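# Tuck chair under desk and park cart in yellow bay

## Task

Shove the office chair fully beneath the desk so that it finishes upright with every wheel on the floor. Roll the utility cart into the bay marked with yellow tape so that all four of its wheels sit inside the tape and none rest on it. The desk should stay roughly in its original spot, and whatever sits on it must remain there with no part hanging over its edges. The robot must not topple or be left leaning, or the task fails. Finish by releasing whatever you hold and backing the robot away.

## Robot and tools

ROBOT. TidyBot++: one mobile base (0.54 m long, 0.50 m wide, 0.38 m tall) on four powered casters, carrying a single seven-joint arm with a two-finger gripper. The shoulder sits 0.12 m ahead of the base centre at 0.68 m height. Arm segments: upper arm 0.42 m, forearm 0.31 m, hand 0.31 m. The arm starts folded, hand pointing down, poking up to 0.08 m past the base front. Cameras: base_camera (fixed on the base, looking forward and down) and wrist_camera (looks along the hand).

FRAMES. Base frame: origin on the floor below the base centre, x ahead, y to the left, z up, metres. Odometry frame: the base frame as it was when the scene began. base_odometry counts wheel rotation only, so slip shows as travel; heading is in rad, positive leftward, -3.142 to 3.142. base_tilt is in degrees, forward and right positive. hand_pose is the point between the finger pads, in the base frame; its z axis runs out along the fingers, and the fingers close along its y axis.

move. One action per call; all keys are optional and motions start together.
- base: an object of offsets from where the base currently is, measured along the base's own axes at the start of the command. translate_m (forward +, -2 to 2 m), strafe_m (left +, -2 to 2 m), rotate_rad (counter-clockwise from above +, -6.3 to 6.3 rad). A base move gives up after 14 s (time_out).
- joints: absolute targets by name. joint_1_rad any angle (positive is clockwise from above, opposite to heading); joint_2_rad -2.249 to 2.249 (0 is upper arm vertical, positive leans forward); joint_3_rad any; joint_4_rad -2.579 to 2.579 (elbow, 0 straight); joint_5_rad any; joint_6_rad -2.099 to 2.099 (wrist); joint_7_rad any; gripper_pos 0 (open, about 85 mm gap) to 1 (closed). Unlimited joints take the short way round, so step under half a turn at a time.
- target: one list of seven numbers, an absolute hand pose in the base frame: x, y, z in metres, then quaternion qw, qx, qy, qz, in the same form hand_pose is printed. Alongside target, joints may only contain gripper_pos.
- speeds: per-action caps: translate_m and strafe_m 0.05 to 0.5 m/s (give only one when both are used), rotate_rad 0.1 to 1.57 rad/s.
- cameras: list of base_camera, wrist_camera or all; [] for none.
- blocking: true (default) returns once all motion stops; false returns within roughly half a second while the robot keeps going. A later move overrides only the parts it names.
An unknown key makes the call invalid; an out-of-range number gets it refused, and then the rest of that reply's move, wait and finished_scene calls are skipped. The same skip follows an uncommanded stop.

wait(seconds 0 to 10, cameras): commands nothing, returns state and images; returns early once moves finish. stop(cameras): brakes every running motion; braked parts report "stopped" and may keep pressing on contacts. zoom_image(camera, region [x0, y0, x1, y1] in pixels, at most 504 x 504): closer view of that camera's latest image. read_manual(section "licences"): licence texts only. finished_scene(scene: the current scene number): ends the scene irreversibly; the goal must hold with the robot not helping.

RESULT LINES. "move" reads done when every motion finished, otherwise the worst status. base_status, joint_status and hand_status: done, moving, off_target (rested away from target and may still push), contact_stop or time_out (uncommanded stop; the old target is dropped), not_followed (a built-in check withheld the targets; joint command not followed or pose unreachable with a cause), torque_fault, limit_stop_at_motor_heat. Base "done" only means the wheels turned enough; a blocked base can report done short of the goal. hand_status done means within 10 mm and 2 degrees. hand_target is where the arm's targets would put the hand. motor_effort is percent of each motor's maximum, with the peak of the last action in brackets. on_its_own lists things the robot did unbidden. ARM HIT means the arm struck the base or itself. MOTOR HOT warns of heating; OVER-TEMPERATURE FAULT means the arm goes limp for 30 to 60 s. "pictures" names the cameras in image order; frames can lag the state slightly.

PRACTICE. Hand poses usually land within about 3 cm; correct by adding (wanted minus read) to the last target. To hold still, resend hand_target, not hand_pose. Reach for low forward poses close to the base can fail or drive the arm into the base. Loads make the arm sag. Straight-down hand height tops out near 0.94 m, close to the base. Gripper at 1 squeezes 100 to 150 N per finger; off_target on the gripper means something is held.

AVOID. Creep slowly before contacting the chair or cart; touching at driving speed counts as a hit. Never let the arm snag on things about 0.6 m up while the base drives or turns: the robot can tip. Pushing sideways with a raised hand can lift wheels; pull the arm back or back the base away to recover from a lean. Reaching far over furniture from the folded pose can also tip it. A torque fault (joints 1-4 at 104.5 N m, 5-7 at 51.3 N m) freezes the arm for 10 s. Do not drop things, release moving parts, slam, push very hard, or overload the gripper by yanking, twisting or gripping hard on something resting. Brief outside tugs on held parts or loose objects may occur. Holding loads or stretching the arm heats motors.

Each tool is called after "Call:" by a JSON object that holds its "api" and its "payload", one argument or row to a line.

## Session

Call:
{"api": "move", "payload": {

}}

Scene clock: 0.00 s.
base_odometry: x=+0.000 y=+0.000 heading=+0.000
base_tilt: forward=-0.3 right=+0.3
base_status: not commanded
joint_positions: joint_1_rad=+0.046 joint_2_rad=-0.325 joint_3_rad=+3.187 joint_4_rad=-2.502 joint_5_rad=+0.012 joint_6_rad=-0.905 joint_7_rad=+1.589 gripper_pos=+0.000
joint_status: not commanded
motor_effort: joint_1_rad=+1 joint_2_rad=-2 joint_3_rad=+0 joint_4_rad=+14 joint_5_rad=+0 joint_6_rad=+1 joint_7_rad=+0
hand_pose: x=+0.2611 y=-0.0128 z=+0.5906 quat_wxyz=(-0.001, +0.999, -0.032, +0.029) (m; base frame)
hand_target: x=+0.2609 y=-0.0128 z=+0.5905 quat_wxyz=(-0.001, +0.999, -0.032, +0.029) (m; base frame)
hand_status: not commanded
pictures: base_camera, wrist_camera
camera_calibration:
wrist_camera: T_world_to_cam=[[-0.0171887, -0.999009, -0.0410617, 0.0229385], [-0.999623, 0.0180496, -0.0206861, 0.323198], [0.0214067, 0.0406906, -0.998942, 0.719182], [0, 0, 0, 1]] pos_world=[0.308075, -0.0121818, 0.726049]

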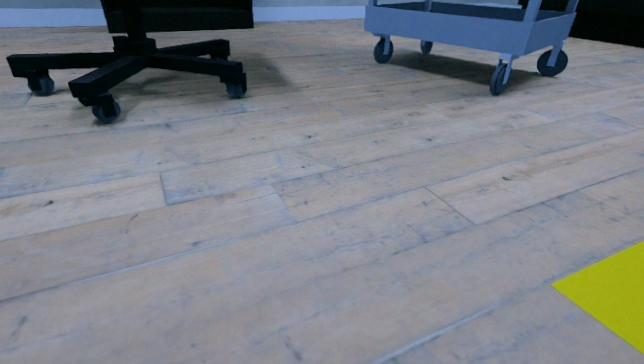

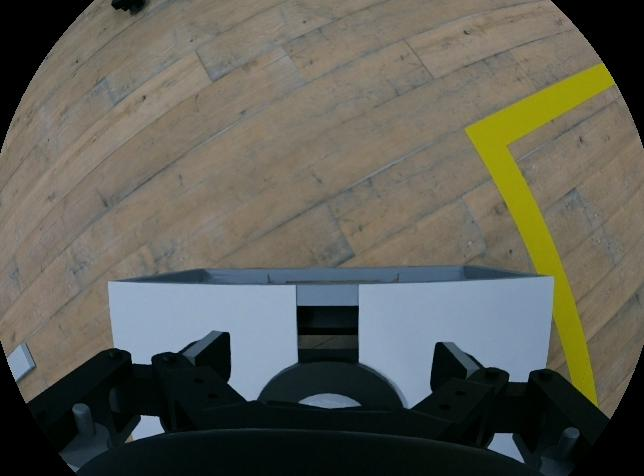

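Call:
{"api": "move", "payload": {
  "joints": {"joint_6_rad":0.3,"joint_1_rad":0}
}}

Call:
{"api": "move", "payload": {
  "base": {"rotate_rad":1.3}
}}

Call:
{"api": "move", "payload": {
  "base": {"rotate_rad":-2.6}
}}

Scene clock: 4.37 s.
move: done
base_odometry: x=+0.000 y=+0.000 heading=+0.000
base_tilt: forward=-0.3 right=+0.2
base_status: not commanded
joint_positions: joint_1_rad=+0.015 joint_2_rad=-0.325 joint_3_rad=+3.187 joint_4_rad=-2.501 joint_5_rad=+0.012 joint_6_rad=+0.230 joint_7_rad=+1.589 gripper_pos=+0.000
joint_status: all done
motor_effort: joint_1_rad=+1(2) joint_2_rad=-7(7) joint_3_rad=+0(1) joint_4_rad=+19(19) joint_5_rad=+0(0) joint_6_rad=+8(9) joint_7_rad=+0(0)
hand_pose: x=+0.5327 y=-0.0233 z=+0.7875 quat_wxyz=(+0.018, +0.827, -0.015, +0.562) (m; base frame)
hand_target: x=+0.5399 y=-0.0173 z=+0.8069 quat_wxyz=(+0.014, +0.807, -0.008, +0.590) (m; base frame)
hand_status: not commanded
pictures: base_camera, wrist_camera
camera_calibration:
wrist_camera: T_world_to_cam=[[0.00903752, -0.999218, 0.0384999, -0.0514106], [-0.403549, -0.0388715, -0.914132, 0.983718], [0.914914, -0.00727509, -0.403584, -0.0354925], [0, 0, 0, 1]] pos_world=[0.429915, -0.01339, 0.886903]

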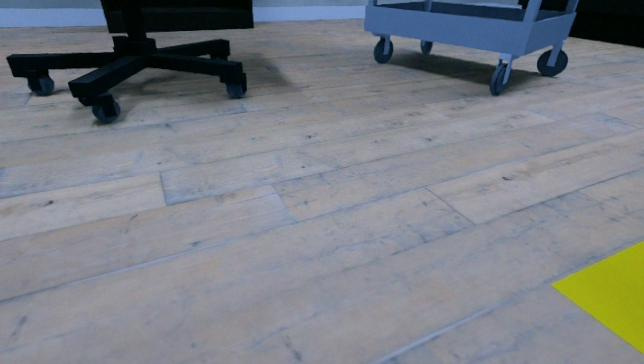

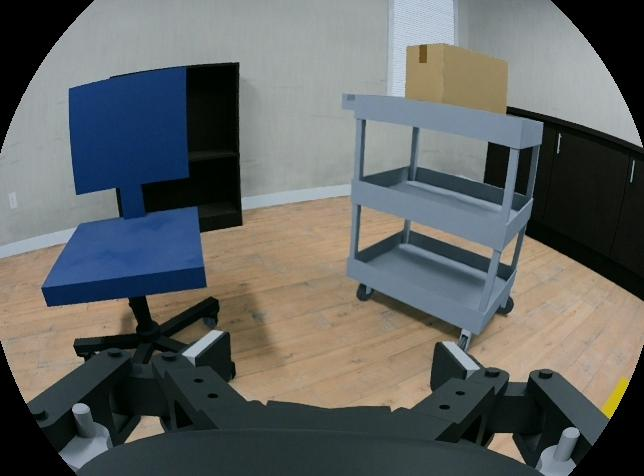

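Scene clock: 6.47 s.
move: done
base_odometry: x=+0.000 y=+0.000 heading=+1.299
base_tilt: forward=-0.3 right=+0.3
base_status: done
joint_positions: joint_1_rad=+0.009 joint_2_rad=-0.325 joint_3_rad=+3.187 joint_4_rad=-2.501 joint_5_rad=+0.012 joint_6_rad=+0.231 joint_7_rad=+1.589 gripper_pos=+0.000
joint_status: not commanded
motor_effort: joint_1_rad=+1(2) joint_2_rad=-7(8) joint_3_rad=+0(1) joint_4_rad=+18(19) joint_5_rad=+0(0) joint_6_rad=+8(9) joint_7_rad=+0(0)
hand_pose: x=+0.5330 y=-0.0207 z=+0.7878 quat_wxyz=(+0.016, +0.826, -0.012, +0.563) (m; base frame)
hand_target: x=+0.5399 y=-0.0173 z=+0.8069 quat_wxyz=(+0.014, +0.807, -0.008, +0.590) (m; base frame)
hand_status: not commanded
pictures: base_camera, wrist_camera
camera_calibration:
wrist_camera: T_world_to_cam=[[0.0153634, -0.999138, 0.0385715, -0.0522203], [-0.402348, -0.0414926, -0.914546, 0.98383], [0.915358, -0.00146858, -0.402638, -0.0364506], [0, 0, 0, 1]] pos_world=[0.430009, -0.0114071, 0.887096]

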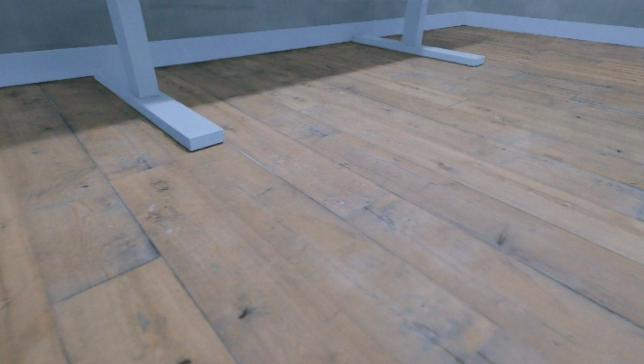

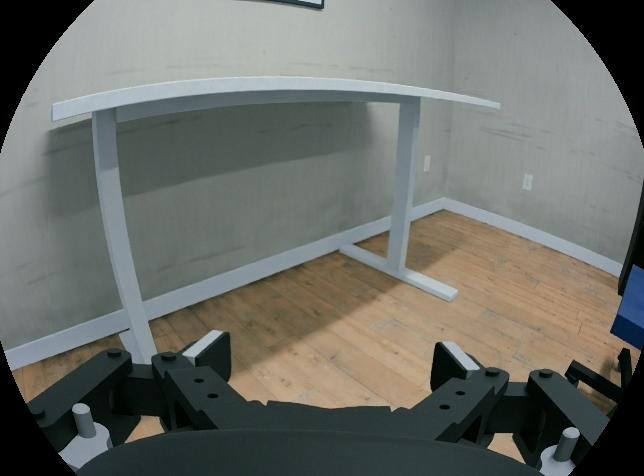

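Scene clock: 9.50 s.
move: done
base_odometry: x=+0.000 y=+0.000 heading=-1.300
base_tilt: forward=-0.3 right=+0.3
base_status: done
joint_positions: joint_1_rad=+0.006 joint_2_rad=-0.325 joint_3_rad=+3.187 joint_4_rad=-2.501 joint_5_rad=+0.012 joint_6_rad=+0.232 joint_7_rad=+1.589 gripper_pos=+0.000
joint_status: not commanded
motor_effort: joint_1_rad=+1(2) joint_2_rad=-7(8) joint_3_rad=+0(2) joint_4_rad=+18(19) joint_5_rad=+0(1) joint_6_rad=+8(8) joint_7_rad=+0(1)
hand_pose: x=+0.5331 y=-0.0194 z=+0.7880 quat_wxyz=(+0.015, +0.826, -0.011, +0.563) (m; base frame)
hand_target: x=+0.5399 y=-0.0173 z=+0.8069 quat_wxyz=(+0.014, +0.807, -0.008, +0.590) (m; base frame)
hand_status: not commanded
pictures: base_camera, wrist_camera
camera_calibration:
wrist_camera: T_world_to_cam=[[0.0184428, -0.999084, 0.0386248, -0.0526288], [-0.401549, -0.0427803, -0.914838, 0.983915], [0.915652, 0.00136241, -0.40197, -0.0371245], [0, 0, 0, 1]] pos_world=[0.430054, -0.0104378, 0.887232]

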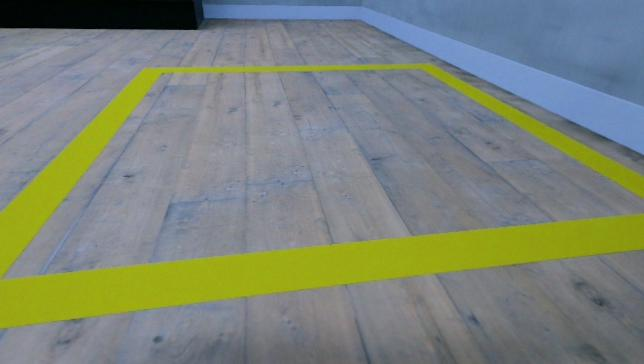

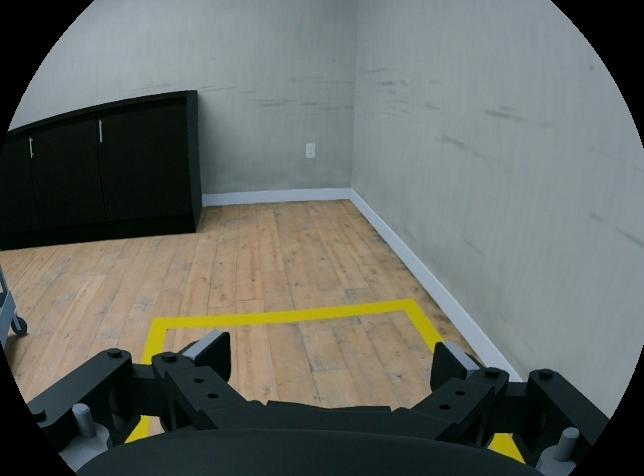

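Call:
{"api": "move", "payload": {
  "base": {"rotate_rad":2.2},
  "joints": {"joint_2_rad":0,"joint_4_rad":-1.6,"joint_6_rad":-0.3},
  "cameras": ["wrist_camera"]
}}

Call:
{"api": "move", "payload": {
  "base": {"rotate_rad":0.6},
  "cameras": ["wrist_camera"]
}}

Scene clock: 42.87 s.
move: done
base_odometry: x=+0.000 y=+0.000 heading=+0.899
base_tilt: forward=-0.3 right=+0.3
base_status: done
joint_positions: joint_1_rad=+0.001 joint_2_rad=-0.012 joint_3_rad=+3.188 joint_4_rad=-1.615 joint_5_rad=+0.012 joint_6_rad=-0.221 joint_7_rad=+1.589 gripper_pos=+0.000
joint_status: all done
motor_effort: joint_1_rad=+1(4) joint_2_rad=-22(25) joint_3_rad=-1(3) joint_4_rad=+22(22) joint_5_rad=+0(1) joint_6_rad=+9(10) joint_7_rad=+0(0)
hand_pose: x=+0.7295 y=-0.0287 z=+1.0144 quat_wxyz=(+0.025, +0.791, -0.008, +0.612) (m; base frame)
hand_target: x=+0.7277 y=-0.0272 z=+0.9928 quat_wxyz=(+0.023, +0.813, -0.007, +0.581) (m; base frame)
hand_status: not commanded
pictures: wrist_camera
camera_calibration:
wrist_camera: T_world_to_cam=[[0.00737663, -0.998085, 0.0614143, -0.089297], [-0.289583, -0.0609165, -0.955212, 1.22823], [0.957124, -0.0107383, -0.289478, -0.270673], [0, 0, 0, 1]] pos_world=[0.615403, -0.0172128, 1.10036]

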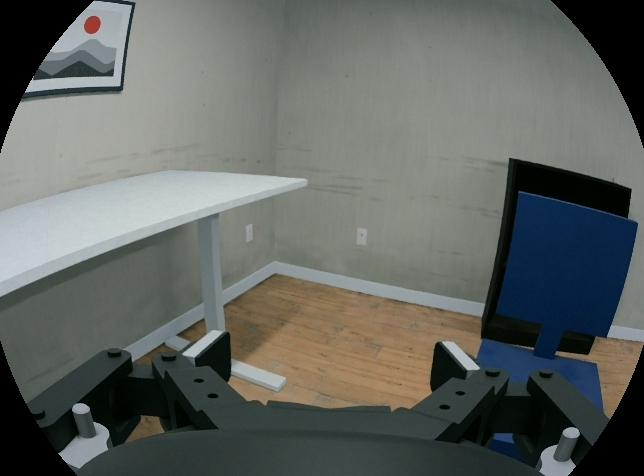

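Scene clock: 44.43 s.
move: done
base_odometry: x=+0.000 y=+0.000 heading=+1.499
base_tilt: forward=-0.3 right=+0.3
base_status: done
joint_positions: joint_1_rad=-0.005 joint_2_rad=-0.012 joint_3_rad=+3.182 joint_4_rad=-1.615 joint_5_rad=+0.012 joint_6_rad=-0.222 joint_7_rad=+1.589 gripper_pos=+0.000
joint_status: not commanded
motor_effort: joint_1_rad=+1(4) joint_2_rad=-22(23) joint_3_rad=+0(4) joint_4_rad=+21(22) joint_5_rad=+0(1) joint_6_rad=+9(9) joint_7_rad=+0(0)
hand_pose: x=+0.7297 y=-0.0209 z=+1.0142 quat_wxyz=(+0.021, +0.791, -0.003, +0.612) (m; base frame)
hand_target: x=+0.7277 y=-0.0272 z=+0.9928 quat_wxyz=(+0.023, +0.813, -0.007, +0.581) (m; base frame)
hand_status: not commanded
pictures: wrist_camera
camera_calibration:
wrist_camera: T_world_to_cam=[[0.0201925, -0.997905, 0.0614615, -0.0908498], [-0.289332, -0.0646761, -0.955041, 1.22818], [0.957016, 0.00150192, -0.290032, -0.269925], [0, 0, 0, 1]] pos_world=[0.615507, -0.0108204, 1.10026]

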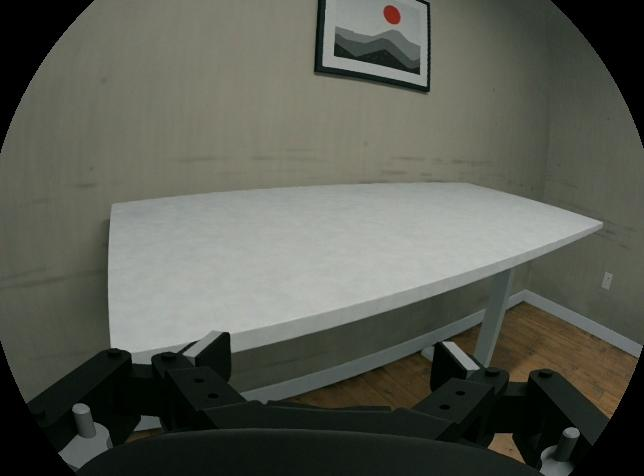

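Call:
{"api": "move", "payload": {
  "base": {"rotate_rad":1.99},
  "joints": {"joint_1_rad":3.14,"joint_2_rad":-0.325,"joint_4_rad":-2.5,"joint_6_rad":-0.4},
  "cameras": []
}}

Call:
{"api": "move", "payload": {
  "base": {"translate_m":-0.494,"strafe_m":1.565},
  "cameras": ["base_camera"]
}}

Call:
{"api": "move", "payload": {
  "base": {"translate_m":-0.572,"strafe_m":0.475},
  "cameras": ["base_camera","wrist_camera"]
}}

Call:
{"api": "move", "payload": {
  "base": {"translate_m":-0.859,"strafe_m":-0.166},
  "cameras": ["base_camera","wrist_camera"]
}}

Call:
{"api": "move", "payload": {
  "base": {"translate_m":-0.433,"strafe_m":-0.748}
}}

Scene clock: 64.30 s.
move: done
base_odometry: x=+0.000 y=+0.000 heading=-2.795
base_tilt: forward=-0.3 right=+0.3
base_status: done
joint_positions: joint_1_rad=-3.128 joint_2_rad=-0.312 joint_3_rad=+3.186 joint_4_rad=-2.478 joint_5_rad=+0.012 joint_6_rad=-0.323 joint_7_rad=+1.589 gripper_pos=+0.000
joint_status: all done
motor_effort: joint_1_rad=+1(4) joint_2_rad=-6(28) joint_3_rad=+0(4) joint_4_rad=+17(23) joint_5_rad=+0(1) joint_6_rad=+5(9) joint_7_rad=+0(1)
hand_pose: x=-0.2015 y=+0.0176 z=+0.6592 quat_wxyz=(-0.321, +0.016, +0.947, +0.009) (m; base frame)
hand_target: x=-0.1727 y=+0.0115 z=+0.6394 quat_wxyz=(-0.279, +0.008, +0.960, +0.005) (m; base frame)
hand_status: not commanded
pictures: none
No camera images: "cameras" was empty.

Scene clock: 68.33 s.
move: done
base_odometry: x=+0.996 y=-1.304 heading=-2.794
base_tilt: forward=-0.3 right=+0.3
base_status: done
joint_positions: joint_1_rad=-3.130 joint_2_rad=-0.316 joint_3_rad=+3.186 joint_4_rad=-2.480 joint_5_rad=+0.012 joint_6_rad=-0.325 joint_7_rad=+1.589 gripper_pos=+0.000
joint_status: not commanded
motor_effort: joint_1_rad=+1(2) joint_2_rad=-5(6) joint_3_rad=+0(1) joint_4_rad=+17(18) joint_5_rad=+0(1) joint_6_rad=+6(6) joint_7_rad=+0(0)
hand_pose: x=-0.2003 y=+0.0167 z=+0.6590 quat_wxyz=(-0.321, +0.014, +0.947, +0.009) (m; base frame)
hand_target: x=-0.1727 y=+0.0115 z=+0.6394 quat_wxyz=(-0.279, +0.008, +0.960, +0.005) (m; base frame)
hand_status: not commanded
pictures: base_camera

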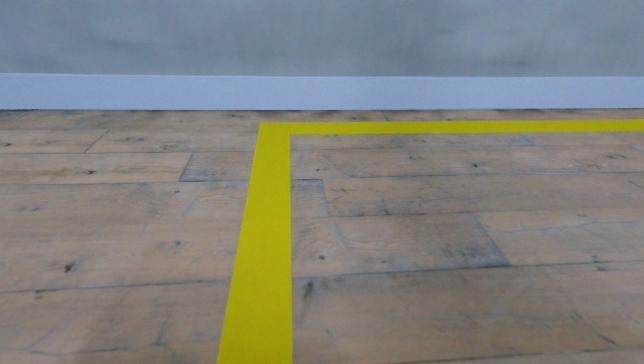

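Scene clock: 71.10 s.
move: done
base_odometry: x=+1.696 y=-1.557 heading=-2.795
base_tilt: forward=-0.3 right=+0.3
base_status: done
joint_positions: joint_1_rad=-3.130 joint_2_rad=-0.320 joint_3_rad=+3.186 joint_4_rad=-2.482 joint_5_rad=+0.012 joint_6_rad=-0.327 joint_7_rad=+1.589 gripper_pos=+0.000
joint_status: not commanded
motor_effort: joint_1_rad=+1(2) joint_2_rad=-5(7) joint_3_rad=+0(1) joint_4_rad=+17(18) joint_5_rad=+0(1) joint_6_rad=+6(6) joint_7_rad=+0(0)
hand_pose: x=-0.1989 y=+0.0166 z=+0.6588 quat_wxyz=(-0.320, +0.014, +0.947, +0.008) (m; base frame)
hand_target: x=-0.1727 y=+0.0115 z=+0.6394 quat_wxyz=(-0.279, +0.008, +0.960, +0.005) (m; base frame)
hand_status: not commanded
pictures: base_camera, wrist_camera
camera_calibration:
wrist_camera: T_world_to_cam=[[-0.0266588, 0.999643, 0.00162072, -0.0159581], [0.817176, 0.0227265, -0.57594, 0.591371], [-0.575771, -0.0140294, -0.81749, 0.558501], [0, 0, 0, 1]] pos_world=[-0.162111, 0.0103481, 0.797189]

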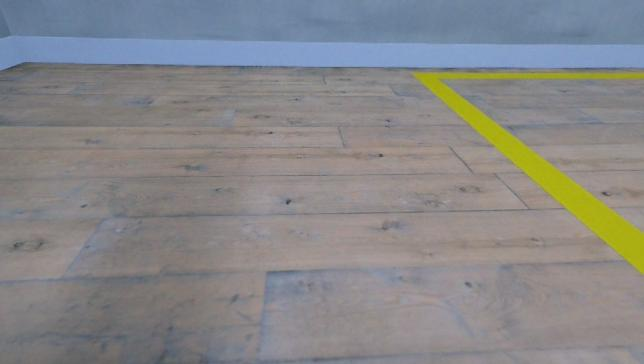

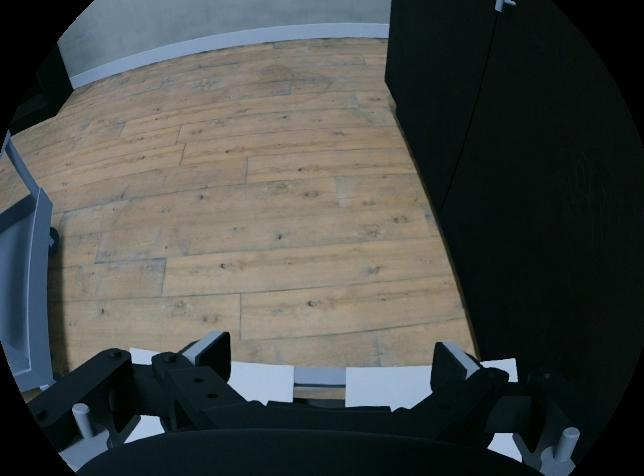

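Scene clock: 73.97 s.
move: done
base_odometry: x=+2.447 y=-1.109 heading=-2.795
base_tilt: forward=-0.3 right=+0.3
base_status: done
joint_positions: joint_1_rad=-3.130 joint_2_rad=-0.323 joint_3_rad=+3.186 joint_4_rad=-2.484 joint_5_rad=+0.012 joint_6_rad=-0.329 joint_7_rad=+1.589 gripper_pos=+0.000
joint_status: not commanded
motor_effort: joint_1_rad=+1(1) joint_2_rad=-5(8) joint_3_rad=+0(1) joint_4_rad=+16(18) joint_5_rad=+0(0) joint_6_rad=+5(6) joint_7_rad=+0(0)
hand_pose: x=-0.1974 y=+0.0165 z=+0.6584 quat_wxyz=(-0.320, +0.014, +0.947, +0.008) (m; base frame)
hand_target: x=-0.1727 y=+0.0115 z=+0.6394 quat_wxyz=(-0.279, +0.008, +0.960, +0.005) (m; base frame)
hand_status: not commanded
pictures: base_camera, wrist_camera
camera_calibration:
wrist_camera: T_world_to_cam=[[-0.0267054, 0.999642, 0.00139839, -0.01568], [0.817723, 0.02265, -0.575167, 0.589525], [-0.574993, -0.0142166, -0.818035, 0.559598], [0, 0, 0, 1]] pos_world=[-0.160722, 0.0102772, 0.796868]

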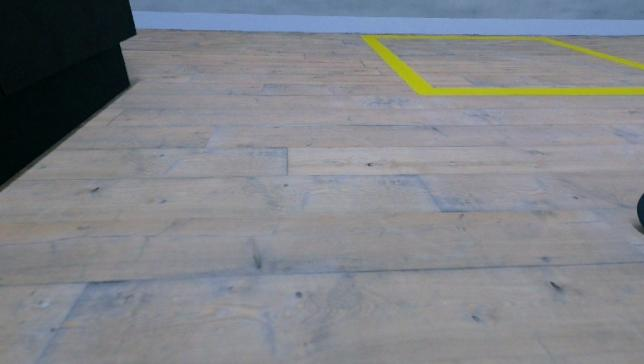

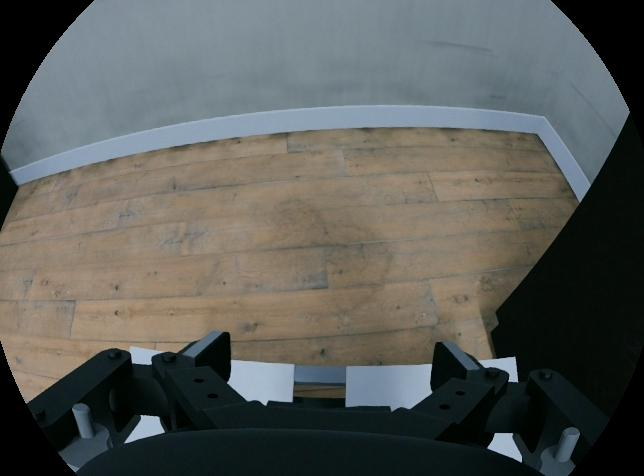

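Scene clock: 77.03 s.
move: done
base_odometry: x=+2.601 y=-0.258 heading=-2.795
base_tilt: forward=-0.3 right=+0.3
base_status: done
joint_positions: joint_1_rad=-3.131 joint_2_rad=-0.323 joint_3_rad=+3.186 joint_4_rad=-2.484 joint_5_rad=+0.012 joint_6_rad=-0.329 joint_7_rad=+1.589 gripper_pos=+0.000
joint_status: not commanded
motor_effort: joint_1_rad=+1(2) joint_2_rad=-5(6) joint_3_rad=+0(1) joint_4_rad=+17(18) joint_5_rad=+0(0) joint_6_rad=+5(6) joint_7_rad=+0(0)
hand_pose: x=-0.1973 y=+0.0165 z=+0.6584 quat_wxyz=(-0.320, +0.014, +0.947, +0.008) (m; base frame)
hand_target: x=-0.1727 y=+0.0115 z=+0.6394 quat_wxyz=(-0.279, +0.008, +0.960, +0.005) (m; base frame)
hand_status: not commanded
pictures: base_camera, wrist_camera
camera_calibration:
wrist_camera: T_world_to_cam=[[-0.0268832, 0.999638, 0.00138691, -0.0156471], [0.817789, 0.0227906, -0.575067, 0.589413], [-0.574891, -0.0143255, -0.818105, 0.559669], [0, 0, 0, 1]] pos_world=[-0.160687, 0.0102259, 0.796841]

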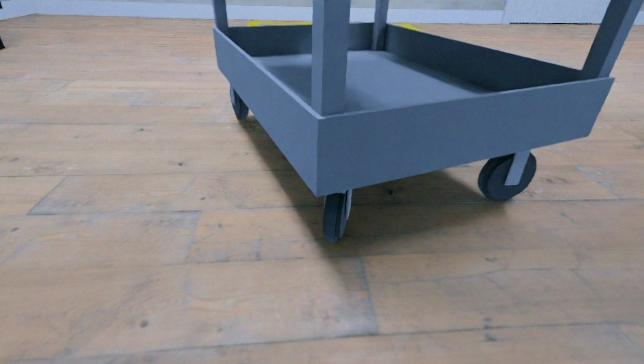

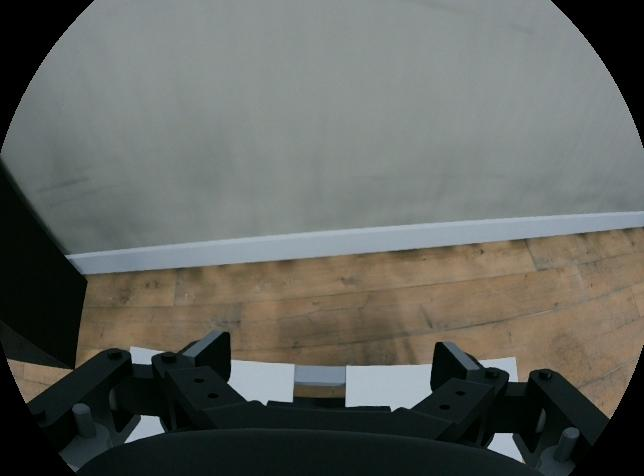

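Call:
{"api": "move", "payload": {
  "base": {"translate_m":0.2,"strafe_m":-0.08},
  "speeds": {"translate_m":0.2},
  "cameras": ["base_camera"]
}}

Call:
{"api": "move", "payload": {
  "base": {"translate_m":0.3},
  "speeds": {"translate_m":0.07},
  "cameras": ["base_camera"]
}}

Scene clock: 83.60 s.
move: done
base_odometry: x=+2.385 y=-0.250 heading=-2.795
base_tilt: forward=-0.3 right=+0.3
base_status: done
joint_positions: joint_1_rad=-3.131 joint_2_rad=-0.324 joint_3_rad=+3.186 joint_4_rad=-2.485 joint_5_rad=+0.012 joint_6_rad=-0.329 joint_7_rad=+1.589 gripper_pos=+0.000
joint_status: not commanded
motor_effort: joint_1_rad=+1(1) joint_2_rad=-5(7) joint_3_rad=+0(1) joint_4_rad=+17(18) joint_5_rad=+0(0) joint_6_rad=+6(6) joint_7_rad=+0(0)
hand_pose: x=-0.1971 y=+0.0164 z=+0.6584 quat_wxyz=(-0.320, +0.014, +0.947, +0.008) (m; base frame)
hand_target: x=-0.1727 y=+0.0115 z=+0.6394 quat_wxyz=(-0.279, +0.008, +0.960, +0.005) (m; base frame)
hand_status: not commanded
pictures: base_camera

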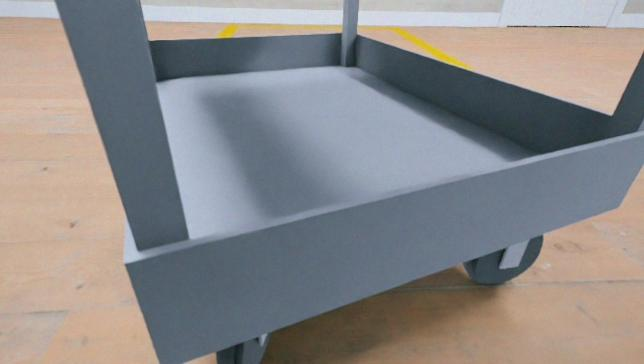

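Scene clock: 88.37 s.
move: done
base_odometry: x=+2.103 y=-0.352 heading=-2.795
base_tilt: forward=-0.3 right=+0.3
base_status: done
joint_positions: joint_1_rad=-3.131 joint_2_rad=-0.325 joint_3_rad=+3.186 joint_4_rad=-2.485 joint_5_rad=+0.012 joint_6_rad=-0.330 joint_7_rad=+1.589 gripper_pos=+0.000
joint_status: not commanded
motor_effort: joint_1_rad=+1(1) joint_2_rad=-5(8) joint_3_rad=+0(1) joint_4_rad=+17(18) joint_5_rad=+0(1) joint_6_rad=+5(6) joint_7_rad=+0(1)
hand_pose: x=-0.1967 y=+0.0164 z=+0.6583 quat_wxyz=(-0.320, +0.014, +0.947, +0.008) (m; base frame)
hand_target: x=-0.1727 y=+0.0115 z=+0.6394 quat_wxyz=(-0.279, +0.008, +0.960, +0.005) (m; base frame)
hand_status: not commanded
pictures: base_camera

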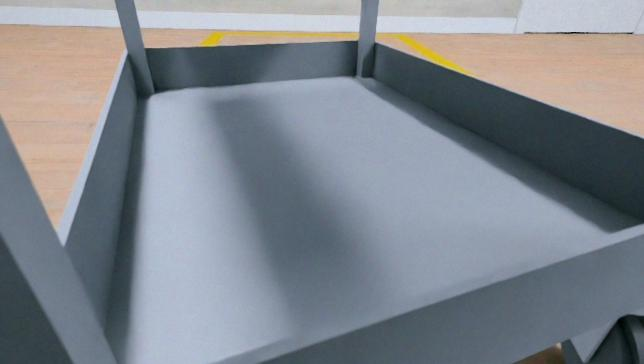

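Call:
{"api": "move", "payload": {
  "base": {"translate_m":0.6},
  "speeds": {"translate_m":0.12},
  "cameras": ["base_camera"]
}}

Scene clock: 96.07 s.
move: done
base_odometry: x=+1.539 y=-0.555 heading=-2.795
base_tilt: forward=-0.3 right=+0.2
base_status: done
joint_positions: joint_1_rad=-3.131 joint_2_rad=-0.326 joint_3_rad=+3.186 joint_4_rad=-2.486 joint_5_rad=+0.012 joint_6_rad=-0.330 joint_7_rad=+1.589 gripper_pos=+0.000
joint_status: not commanded
motor_effort: joint_1_rad=+1(2) joint_2_rad=-6(9) joint_3_rad=+0(1) joint_4_rad=+17(18) joint_5_rad=+0(0) joint_6_rad=+5(6) joint_7_rad=+0(1)
hand_pose: x=-0.1963 y=+0.0163 z=+0.6581 quat_wxyz=(-0.320, +0.014, +0.947, +0.008) (m; base frame)
hand_target: x=-0.1727 y=+0.0115 z=+0.6394 quat_wxyz=(-0.279, +0.008, +0.960, +0.005) (m; base frame)
hand_status: not commanded
pictures: base_camera

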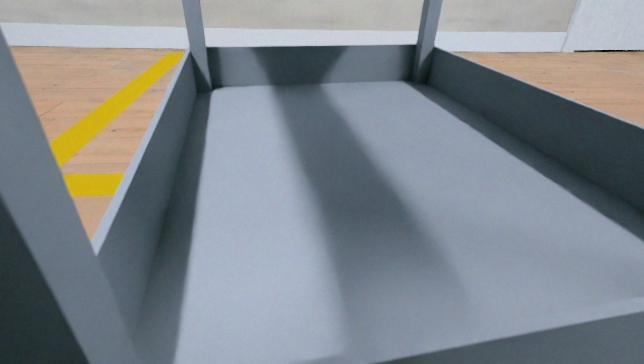

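Call:
{"api": "move", "payload": {
  "base": {"translate_m":0.74,"rotate_rad":0.08},
  "speeds": {"translate_m":0.13,"rotate_rad":0.1},
  "cameras": ["base_camera"]
}}

Call:
{"api": "move", "payload": {
  "base": {"translate_m":-0.6},
  "cameras": ["base_camera"]
}}

Scene clock: 106.70 s.
move: done
base_odometry: x=+0.843 y=-0.807 heading=-2.715
base_tilt: forward=-0.3 right=+0.3
base_status: done
joint_positions: joint_1_rad=-3.134 joint_2_rad=-0.307 joint_3_rad=+3.186 joint_4_rad=-2.487 joint_5_rad=+0.012 joint_6_rad=-0.331 joint_7_rad=+1.589 gripper_pos=+0.000
joint_status: not commanded
motor_effort: joint_1_rad=+1(3) joint_2_rad=-8(13) joint_3_rad=+0(1) joint_4_rad=+17(17) joint_5_rad=+0(0) joint_6_rad=+5(6) joint_7_rad=+0(0)
hand_pose: x=-0.1955 y=+0.0153 z=+0.6518 quat_wxyz=(-0.310, +0.013, +0.951, +0.008) (m; base frame)
hand_target: x=-0.1727 y=+0.0115 z=+0.6394 quat_wxyz=(-0.279, +0.008, +0.960, +0.005) (m; base frame)
hand_status: not commanded
pictures: base_camera

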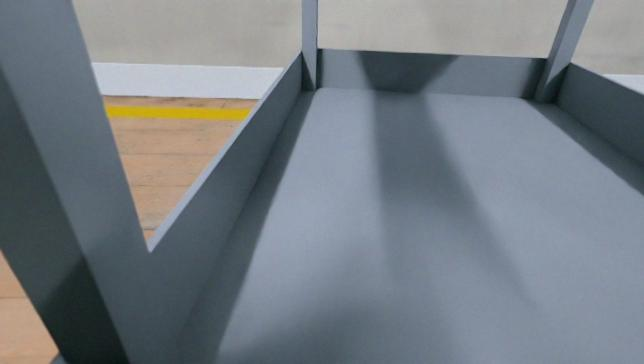

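Scene clock: 109.23 s.
move: done
base_odometry: x=+1.389 y=-0.558 heading=-2.714
base_tilt: forward=-0.3 right=+0.3
base_status: done
joint_positions: joint_1_rad=-3.134 joint_2_rad=-0.324 joint_3_rad=+3.186 joint_4_rad=-2.488 joint_5_rad=+0.012 joint_6_rad=-0.331 joint_7_rad=+1.589 gripper_pos=+0.000
joint_status: not commanded
motor_effort: joint_1_rad=+1(1) joint_2_rad=-5(9) joint_3_rad=+0(1) joint_4_rad=+17(18) joint_5_rad=+0(0) joint_6_rad=+5(6) joint_7_rad=+0(0)
hand_pose: x=-0.1954 y=+0.0152 z=+0.6567 quat_wxyz=(-0.318, +0.013, +0.948, +0.008) (m; base frame)
hand_target: x=-0.1727 y=+0.0115 z=+0.6394 quat_wxyz=(-0.279, +0.008, +0.960, +0.005) (m; base frame)
hand_status: not commanded
pictures: base_camera

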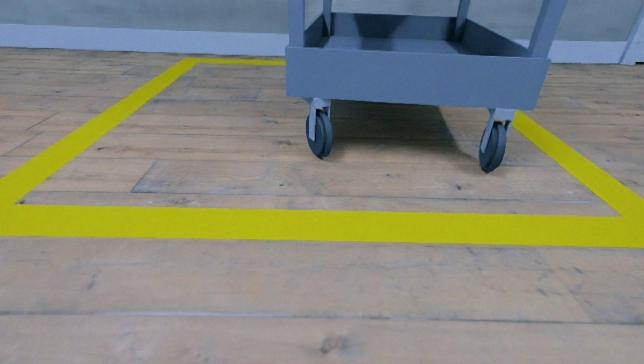

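Call:
{"api": "move", "payload": {
  "base": {"rotate_rad":-2.0},
  "cameras": []
}}

Call:
{"api": "move", "payload": {
  "base": {"translate_m":0.06,"strafe_m":-0.18},
  "joints": {"joint_1_rad":0,"joint_2_rad":-0.3,"joint_4_rad":-2.55,"joint_6_rad":0.74}
}}

Scene clock: 126.67 s.
move: done
base_odometry: x=+1.389 y=-0.558 heading=+1.570
base_tilt: forward=-0.3 right=+0.3
base_status: done
joint_positions: joint_1_rad=-3.134 joint_2_rad=-0.324 joint_3_rad=+3.186 joint_4_rad=-2.488 joint_5_rad=+0.012 joint_6_rad=-0.331 joint_7_rad=+1.589 gripper_pos=+0.000
joint_status: not commanded
motor_effort: joint_1_rad=+1(2) joint_2_rad=-5(6) joint_3_rad=+0(1) joint_4_rad=+17(17) joint_5_rad=+0(0) joint_6_rad=+6(6) joint_7_rad=+0(0)
hand_pose: x=-0.1954 y=+0.0152 z=+0.6567 quat_wxyz=(-0.318, +0.013, +0.948, +0.008) (m; base frame)
hand_target: x=-0.1727 y=+0.0115 z=+0.6394 quat_wxyz=(-0.279, +0.008, +0.960, +0.005) (m; base frame)
hand_status: not commanded
pictures: none
No camera images: "cameras" was empty.

Scene clock: 130.60 s.
move: done
base_odometry: x=+1.569 y=-0.498 heading=+1.569
base_tilt: forward=-0.3 right=+0.3
base_status: done
joint_positions: joint_1_rad=-0.015 joint_2_rad=-0.319 joint_3_rad=+3.186 joint_4_rad=-2.526 joint_5_rad=+0.012 joint_6_rad=+0.667 joint_7_rad=+1.589 gripper_pos=+0.000
joint_status: all done
motor_effort: joint_1_rad=+1(3) joint_2_rad=-7(8) joint_3_rad=+0(2) joint_4_rad=+19(19) joint_5_rad=+0(1) joint_6_rad=+9(10) joint_7_rad=+0(1)
hand_pose: x=+0.5514 y=-0.0114 z=+0.9041 quat_wxyz=(+0.012, +0.696, -0.002, +0.718) (m; base frame)
hand_target: x=+0.5502 y=-0.0177 z=+0.9053 quat_wxyz=(+0.018, +0.685, -0.007, +0.728) (m; base frame)
hand_status: not commanded
pictures: base_camera, wrist_camera
camera_calibration:
wrist_camera: T_world_to_cam=[[0.0177379, -0.998108, 0.058869, -0.0673734], [-0.00831621, -0.0590235, -0.998222, 0.956211], [0.999808, 0.0172168, -0.00934743, -0.408383], [0, 0, 0, 1]] pos_world=[0.417452, -0.00377601, 0.95466]

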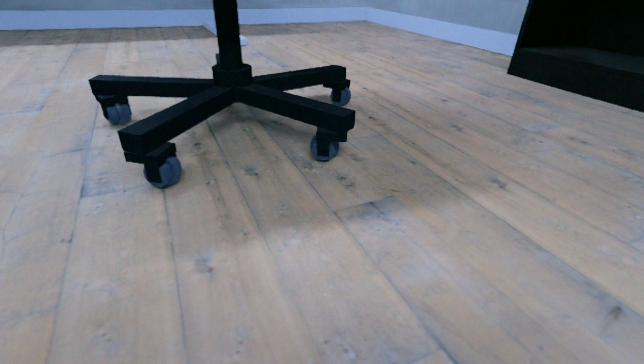

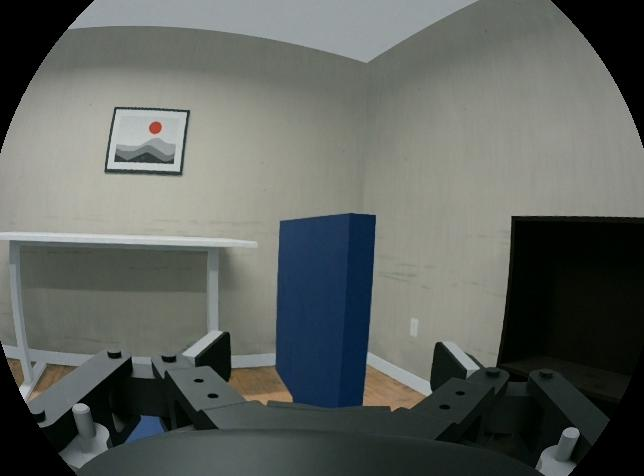

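Call:
{"api": "move", "payload": {
  "base": {"translate_m":0.33,"strafe_m":-0.29,"rotate_rad":0.38},
  "speeds": {"translate_m":0.2},
  "cameras": ["wrist_camera"]
}}

Scene clock: 146.43 s.
move: done
base_odometry: x=+1.860 y=-0.168 heading=+1.950
base_tilt: forward=-0.3 right=+0.3
base_status: done
joint_positions: joint_1_rad=-0.011 joint_2_rad=-0.312 joint_3_rad=+3.186 joint_4_rad=-2.530 joint_5_rad=+0.012 joint_6_rad=+0.671 joint_7_rad=+1.589 gripper_pos=+0.000
joint_status: not commanded
motor_effort: joint_1_rad=+1(2) joint_2_rad=-8(9) joint_3_rad=+0(2) joint_4_rad=+19(19) joint_5_rad=+0(1) joint_6_rad=+9(9) joint_7_rad=+0(0)
hand_pose: x=+0.5523 y=-0.0129 z=+0.9002 quat_wxyz=(+0.014, +0.699, -0.004, +0.715) (m; base frame)
hand_target: x=+0.5502 y=-0.0177 z=+0.9053 quat_wxyz=(+0.018, +0.685, -0.007, +0.728) (m; base frame)
hand_status: not commanded
pictures: wrist_camera
camera_calibration:
wrist_camera: T_world_to_cam=[[0.0145073, -0.998159, 0.058899, -0.0669134], [-0.0155609, -0.0591234, -0.998129, 0.956102], [0.999774, 0.0135636, -0.01639, -0.40295], [0, 0, 0, 1]] pos_world=[0.418708, -0.00479666, 0.95165]

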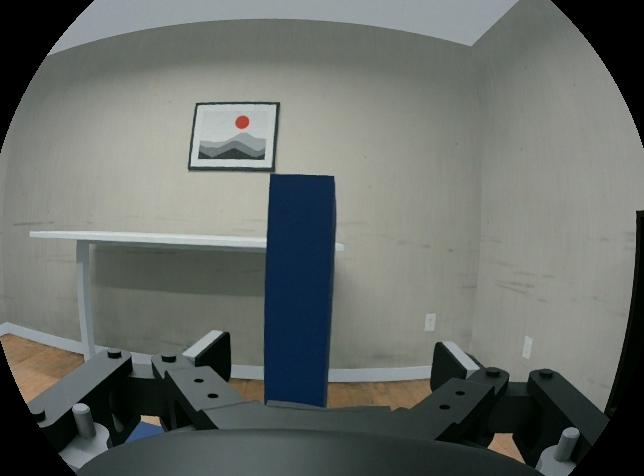

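Call:
{"api": "move", "payload": {
  "base": {"translate_m":0.175,"strafe_m":0.02},
  "speeds": {"translate_m":0.08}
}}

Scene clock: 151.13 s.
move: done
base_odometry: x=+1.776 y=-0.013 heading=+1.950
base_tilt: forward=-0.3 right=+0.3
base_status: done
joint_positions: joint_1_rad=+0.002 joint_2_rad=-0.310 joint_3_rad=+3.191 joint_4_rad=-2.541 joint_5_rad=+0.012 joint_6_rad=+0.675 joint_7_rad=+1.589 gripper_pos=+0.000
joint_status: not commanded
motor_effort: joint_1_rad=+1(5) joint_2_rad=-7(10) joint_3_rad=+0(7) joint_4_rad=+18(21) joint_5_rad=+0(4) joint_6_rad=+9(9) joint_7_rad=+0(0)
hand_pose: x=+0.5504 y=-0.0208 z=+0.8942 quat_wxyz=(+0.019, +0.702, -0.010, +0.712) (m; base frame)
hand_target: x=+0.5502 y=-0.0177 z=+0.9053 quat_wxyz=(+0.018, +0.685, -0.007, +0.728) (m; base frame)
hand_status: not commanded
pictures: base_camera, wrist_camera
camera_calibration:
wrist_camera: T_world_to_cam=[[-0.00263086, -0.998382, 0.0568031, -0.063084], [-0.0261639, -0.0567151, -0.998048, 0.955415], [0.999654, -0.00411192, -0.0259724, -0.392854], [0, 0, 0, 1]] pos_world=[0.41755, -0.0104108, 0.946929]

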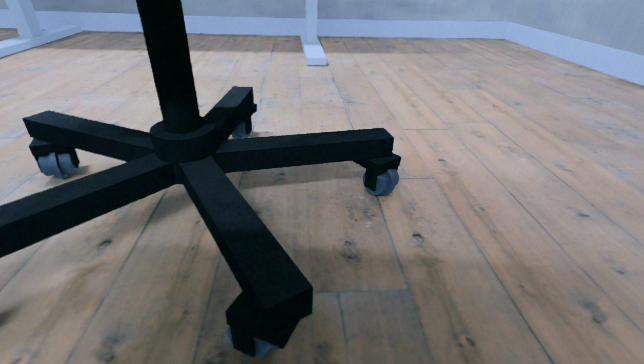

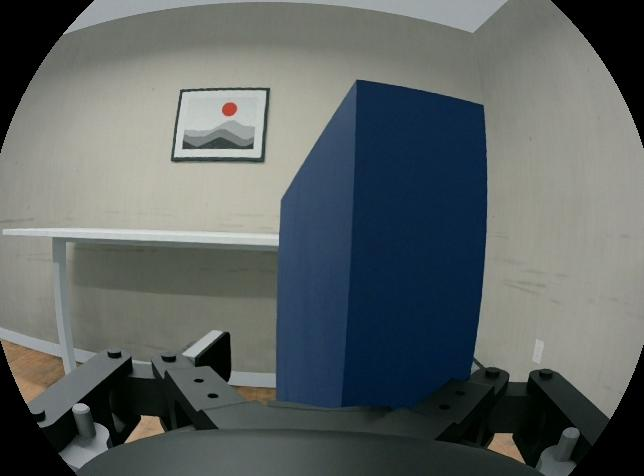

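Call:
{"api": "move", "payload": {
  "base": {"translate_m":-0.12},
  "speeds": {"translate_m":0.15},
  "cameras": ["wrist_camera"]
}}

Scene clock: 155.23 s.
move: done
base_odometry: x=+1.820 y=-0.125 heading=+1.950
base_tilt: forward=-0.3 right=+0.3
base_status: done
joint_positions: joint_1_rad=+0.002 joint_2_rad=-0.306 joint_3_rad=+3.191 joint_4_rad=-2.541 joint_5_rad=+0.012 joint_6_rad=+0.675 joint_7_rad=+1.589 gripper_pos=+0.000
joint_status: not commanded
motor_effort: joint_1_rad=+1(2) joint_2_rad=-7(10) joint_3_rad=+0(1) joint_4_rad=+19(20) joint_5_rad=+0(0) joint_6_rad=+9(9) joint_7_rad=+0(0)
hand_pose: x=+0.5512 y=-0.0208 z=+0.8927 quat_wxyz=(+0.019, +0.703, -0.010, +0.711) (m; base frame)
hand_target: x=+0.5502 y=-0.0177 z=+0.9053 quat_wxyz=(+0.018, +0.685, -0.007, +0.728) (m; base frame)
hand_status: not commanded
pictures: wrist_camera
camera_calibration:
wrist_camera: T_world_to_cam=[[-0.00243982, -0.998382, 0.0568101, -0.0631116], [-0.0295328, -0.0567136, -0.997954, 0.955737], [0.999561, -0.00411259, -0.0293466, -0.390568], [0, 0, 0, 1]] pos_world=[0.418468, -0.0104124, 0.945905]

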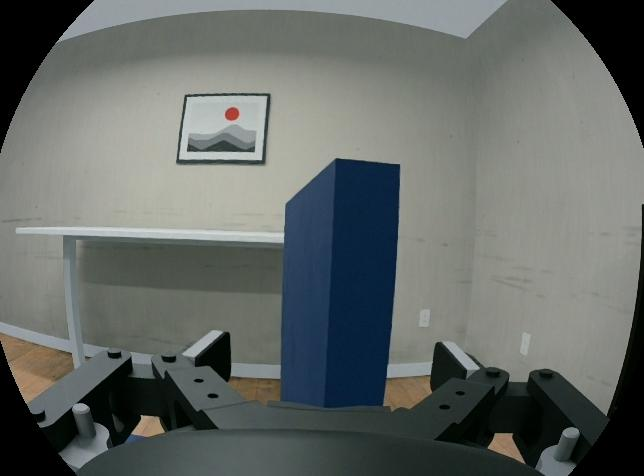

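Call:
{"api": "move", "payload": {
  "base": {"translate_m":-0.012,"strafe_m":-0.177,"rotate_rad":0.22},
  "speeds": {"translate_m":0.2},
  "cameras": ["wrist_camera"]
}}

Scene clock: 161.20 s.
move: done
base_odometry: x=+1.989 y=-0.070 heading=+2.171
base_tilt: forward=-0.3 right=+0.3
base_status: done
joint_positions: joint_1_rad=+0.002 joint_2_rad=-0.306 joint_3_rad=+3.191 joint_4_rad=-2.541 joint_5_rad=+0.012 joint_6_rad=+0.675 joint_7_rad=+1.589 gripper_pos=+0.000
joint_status: not commanded
motor_effort: joint_1_rad=+1(2) joint_2_rad=-7(8) joint_3_rad=+0(2) joint_4_rad=+18(19) joint_5_rad=+0(1) joint_6_rad=+9(9) joint_7_rad=+0(1)
hand_pose: x=+0.5512 y=-0.0208 z=+0.8928 quat_wxyz=(+0.019, +0.703, -0.010, +0.711) (m; base frame)
hand_target: x=+0.5502 y=-0.0177 z=+0.9053 quat_wxyz=(+0.018, +0.685, -0.007, +0.728) (m; base frame)
hand_status: not commanded
pictures: wrist_camera
camera_calibration:
wrist_camera: T_world_to_cam=[[-0.0024067, -0.99838, 0.0568423, -0.0631376], [-0.0291655, -0.0567482, -0.997962, 0.955657], [0.999572, -0.00405963, -0.0289817, -0.390895], [0, 0, 0, 1]] pos_world=[0.418447, -0.0103905, 0.94597]

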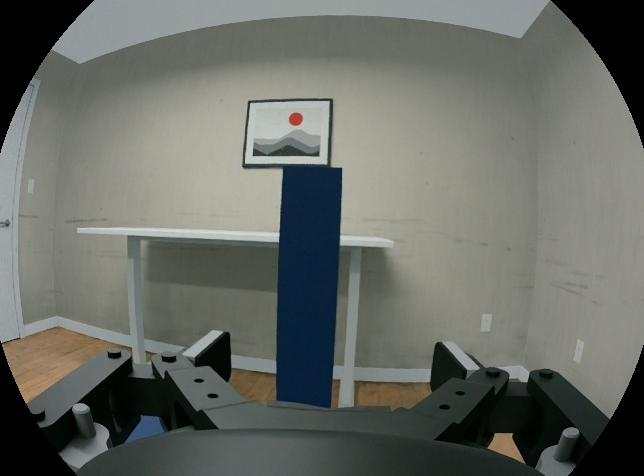

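Call:
{"api": "move", "payload": {
  "base": {"translate_m":0.115,"strafe_m":0.015},
  "speeds": {"translate_m":0.08}
}}

Scene clock: 172.90 s.
move: done
base_odometry: x=+1.912 y=+0.017 heading=+2.171
base_tilt: forward=-0.3 right=+0.3
base_status: done
joint_positions: joint_1_rad=+0.002 joint_2_rad=-0.305 joint_3_rad=+3.191 joint_4_rad=-2.541 joint_5_rad=+0.012 joint_6_rad=+0.676 joint_7_rad=+1.589 gripper_pos=+0.000
joint_status: not commanded
motor_effort: joint_1_rad=+1(2) joint_2_rad=-7(10) joint_3_rad=+0(1) joint_4_rad=+18(20) joint_5_rad=+0(1) joint_6_rad=+9(10) joint_7_rad=+0(0)
hand_pose: x=+0.5514 y=-0.0208 z=+0.8925 quat_wxyz=(+0.019, +0.703, -0.010, +0.710) (m; base frame)
hand_target: x=+0.5502 y=-0.0177 z=+0.9053 quat_wxyz=(+0.018, +0.685, -0.007, +0.728) (m; base frame)
hand_status: not commanded
pictures: base_camera, wrist_camera
camera_calibration:
wrist_camera: T_world_to_cam=[[-0.00237951, -0.998379, 0.0568603, -0.063151], [-0.029675, -0.0567649, -0.997946, 0.955632], [0.999557, -0.00406195, -0.0294918, -0.390626], [0, 0, 0, 1]] pos_world=[0.41866, -0.0103891, 0.94574]

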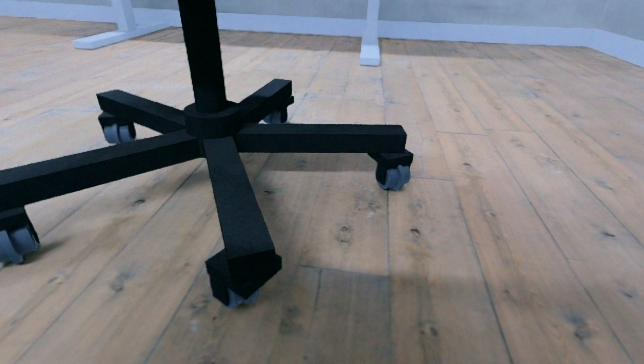

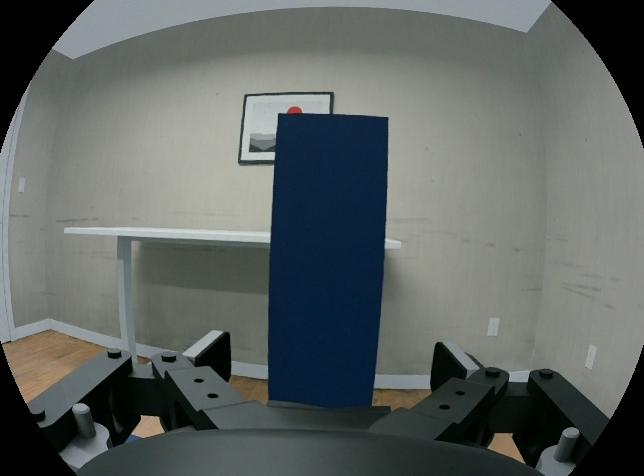

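Call:
{"api": "move", "payload": {
  "base": {"translate_m":0.025},
  "speeds": {"translate_m":0.06},
  "cameras": []
}}

Call:
{"api": "move", "payload": {
  "joints": {"gripper_pos":0.7}
}}

Scene clock: 175.87 s.
move: done
base_odometry: x=+1.898 y=+0.037 heading=+2.171
base_tilt: forward=-0.3 right=+0.3
base_status: done
joint_positions: joint_1_rad=+0.002 joint_2_rad=-0.305 joint_3_rad=+3.191 joint_4_rad=-2.541 joint_5_rad=+0.012 joint_6_rad=+0.676 joint_7_rad=+1.589 gripper_pos=+0.000
joint_status: not commanded
motor_effort: joint_1_rad=+1(2) joint_2_rad=-7(10) joint_3_rad=+0(1) joint_4_rad=+18(19) joint_5_rad=+0(1) joint_6_rad=+9(9) joint_7_rad=+0(0)
hand_pose: x=+0.5514 y=-0.0208 z=+0.8925 quat_wxyz=(+0.019, +0.703, -0.010, +0.710) (m; base frame)
hand_target: x=+0.5502 y=-0.0177 z=+0.9053 quat_wxyz=(+0.018, +0.685, -0.007, +0.728) (m; base frame)
hand_status: not commanded
pictures: none
No camera images: "cameras" was empty.

Scene clock: 176.80 s.
move: off_target
base_odometry: x=+1.898 y=+0.037 heading=+2.171
base_tilt: forward=-0.3 right=+0.3
base_status: not commanded
joint_positions: joint_1_rad=+0.001 joint_2_rad=-0.305 joint_3_rad=+3.189 joint_4_rad=-2.541 joint_5_rad=+0.012 joint_6_rad=+0.676 joint_7_rad=+1.589 gripper_pos=+0.565
joint_status: gripper_pos off_target (ended at +0.565, target +0.700)
motor_effort: joint_1_rad=+1(5) joint_2_rad=-8(9) joint_3_rad=-1(4) joint_4_rad=+17(19) joint_5_rad=+1(2) joint_6_rad=+9(10) joint_7_rad=+1(1)
hand_pose: x=+0.5514 y=-0.0193 z=+0.8925 quat_wxyz=(+0.018, +0.703, -0.009, +0.711) (m; base frame)
hand_target: x=+0.5502 y=-0.0177 z=+0.9053 quat_wxyz=(+0.018, +0.685, -0.007, +0.728) (m; base frame)
hand_status: not commanded
pictures: base_camera, wrist_camera
camera_calibration:
wrist_camera: T_world_to_cam=[[0.000855193, -0.998339, 0.0576114, -0.0641056], [-0.0295226, -0.0576115, -0.997902, 0.955558], [0.999564, -0.000847438, -0.0295228, -0.390608], [0, 0, 0, 1]] pos_world=[0.418703, -0.00927899, 0.945715]

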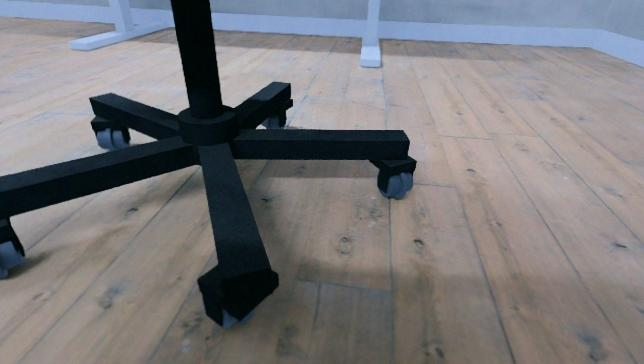

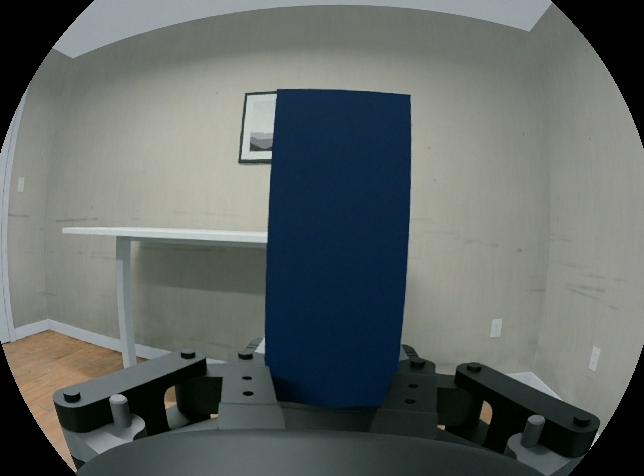

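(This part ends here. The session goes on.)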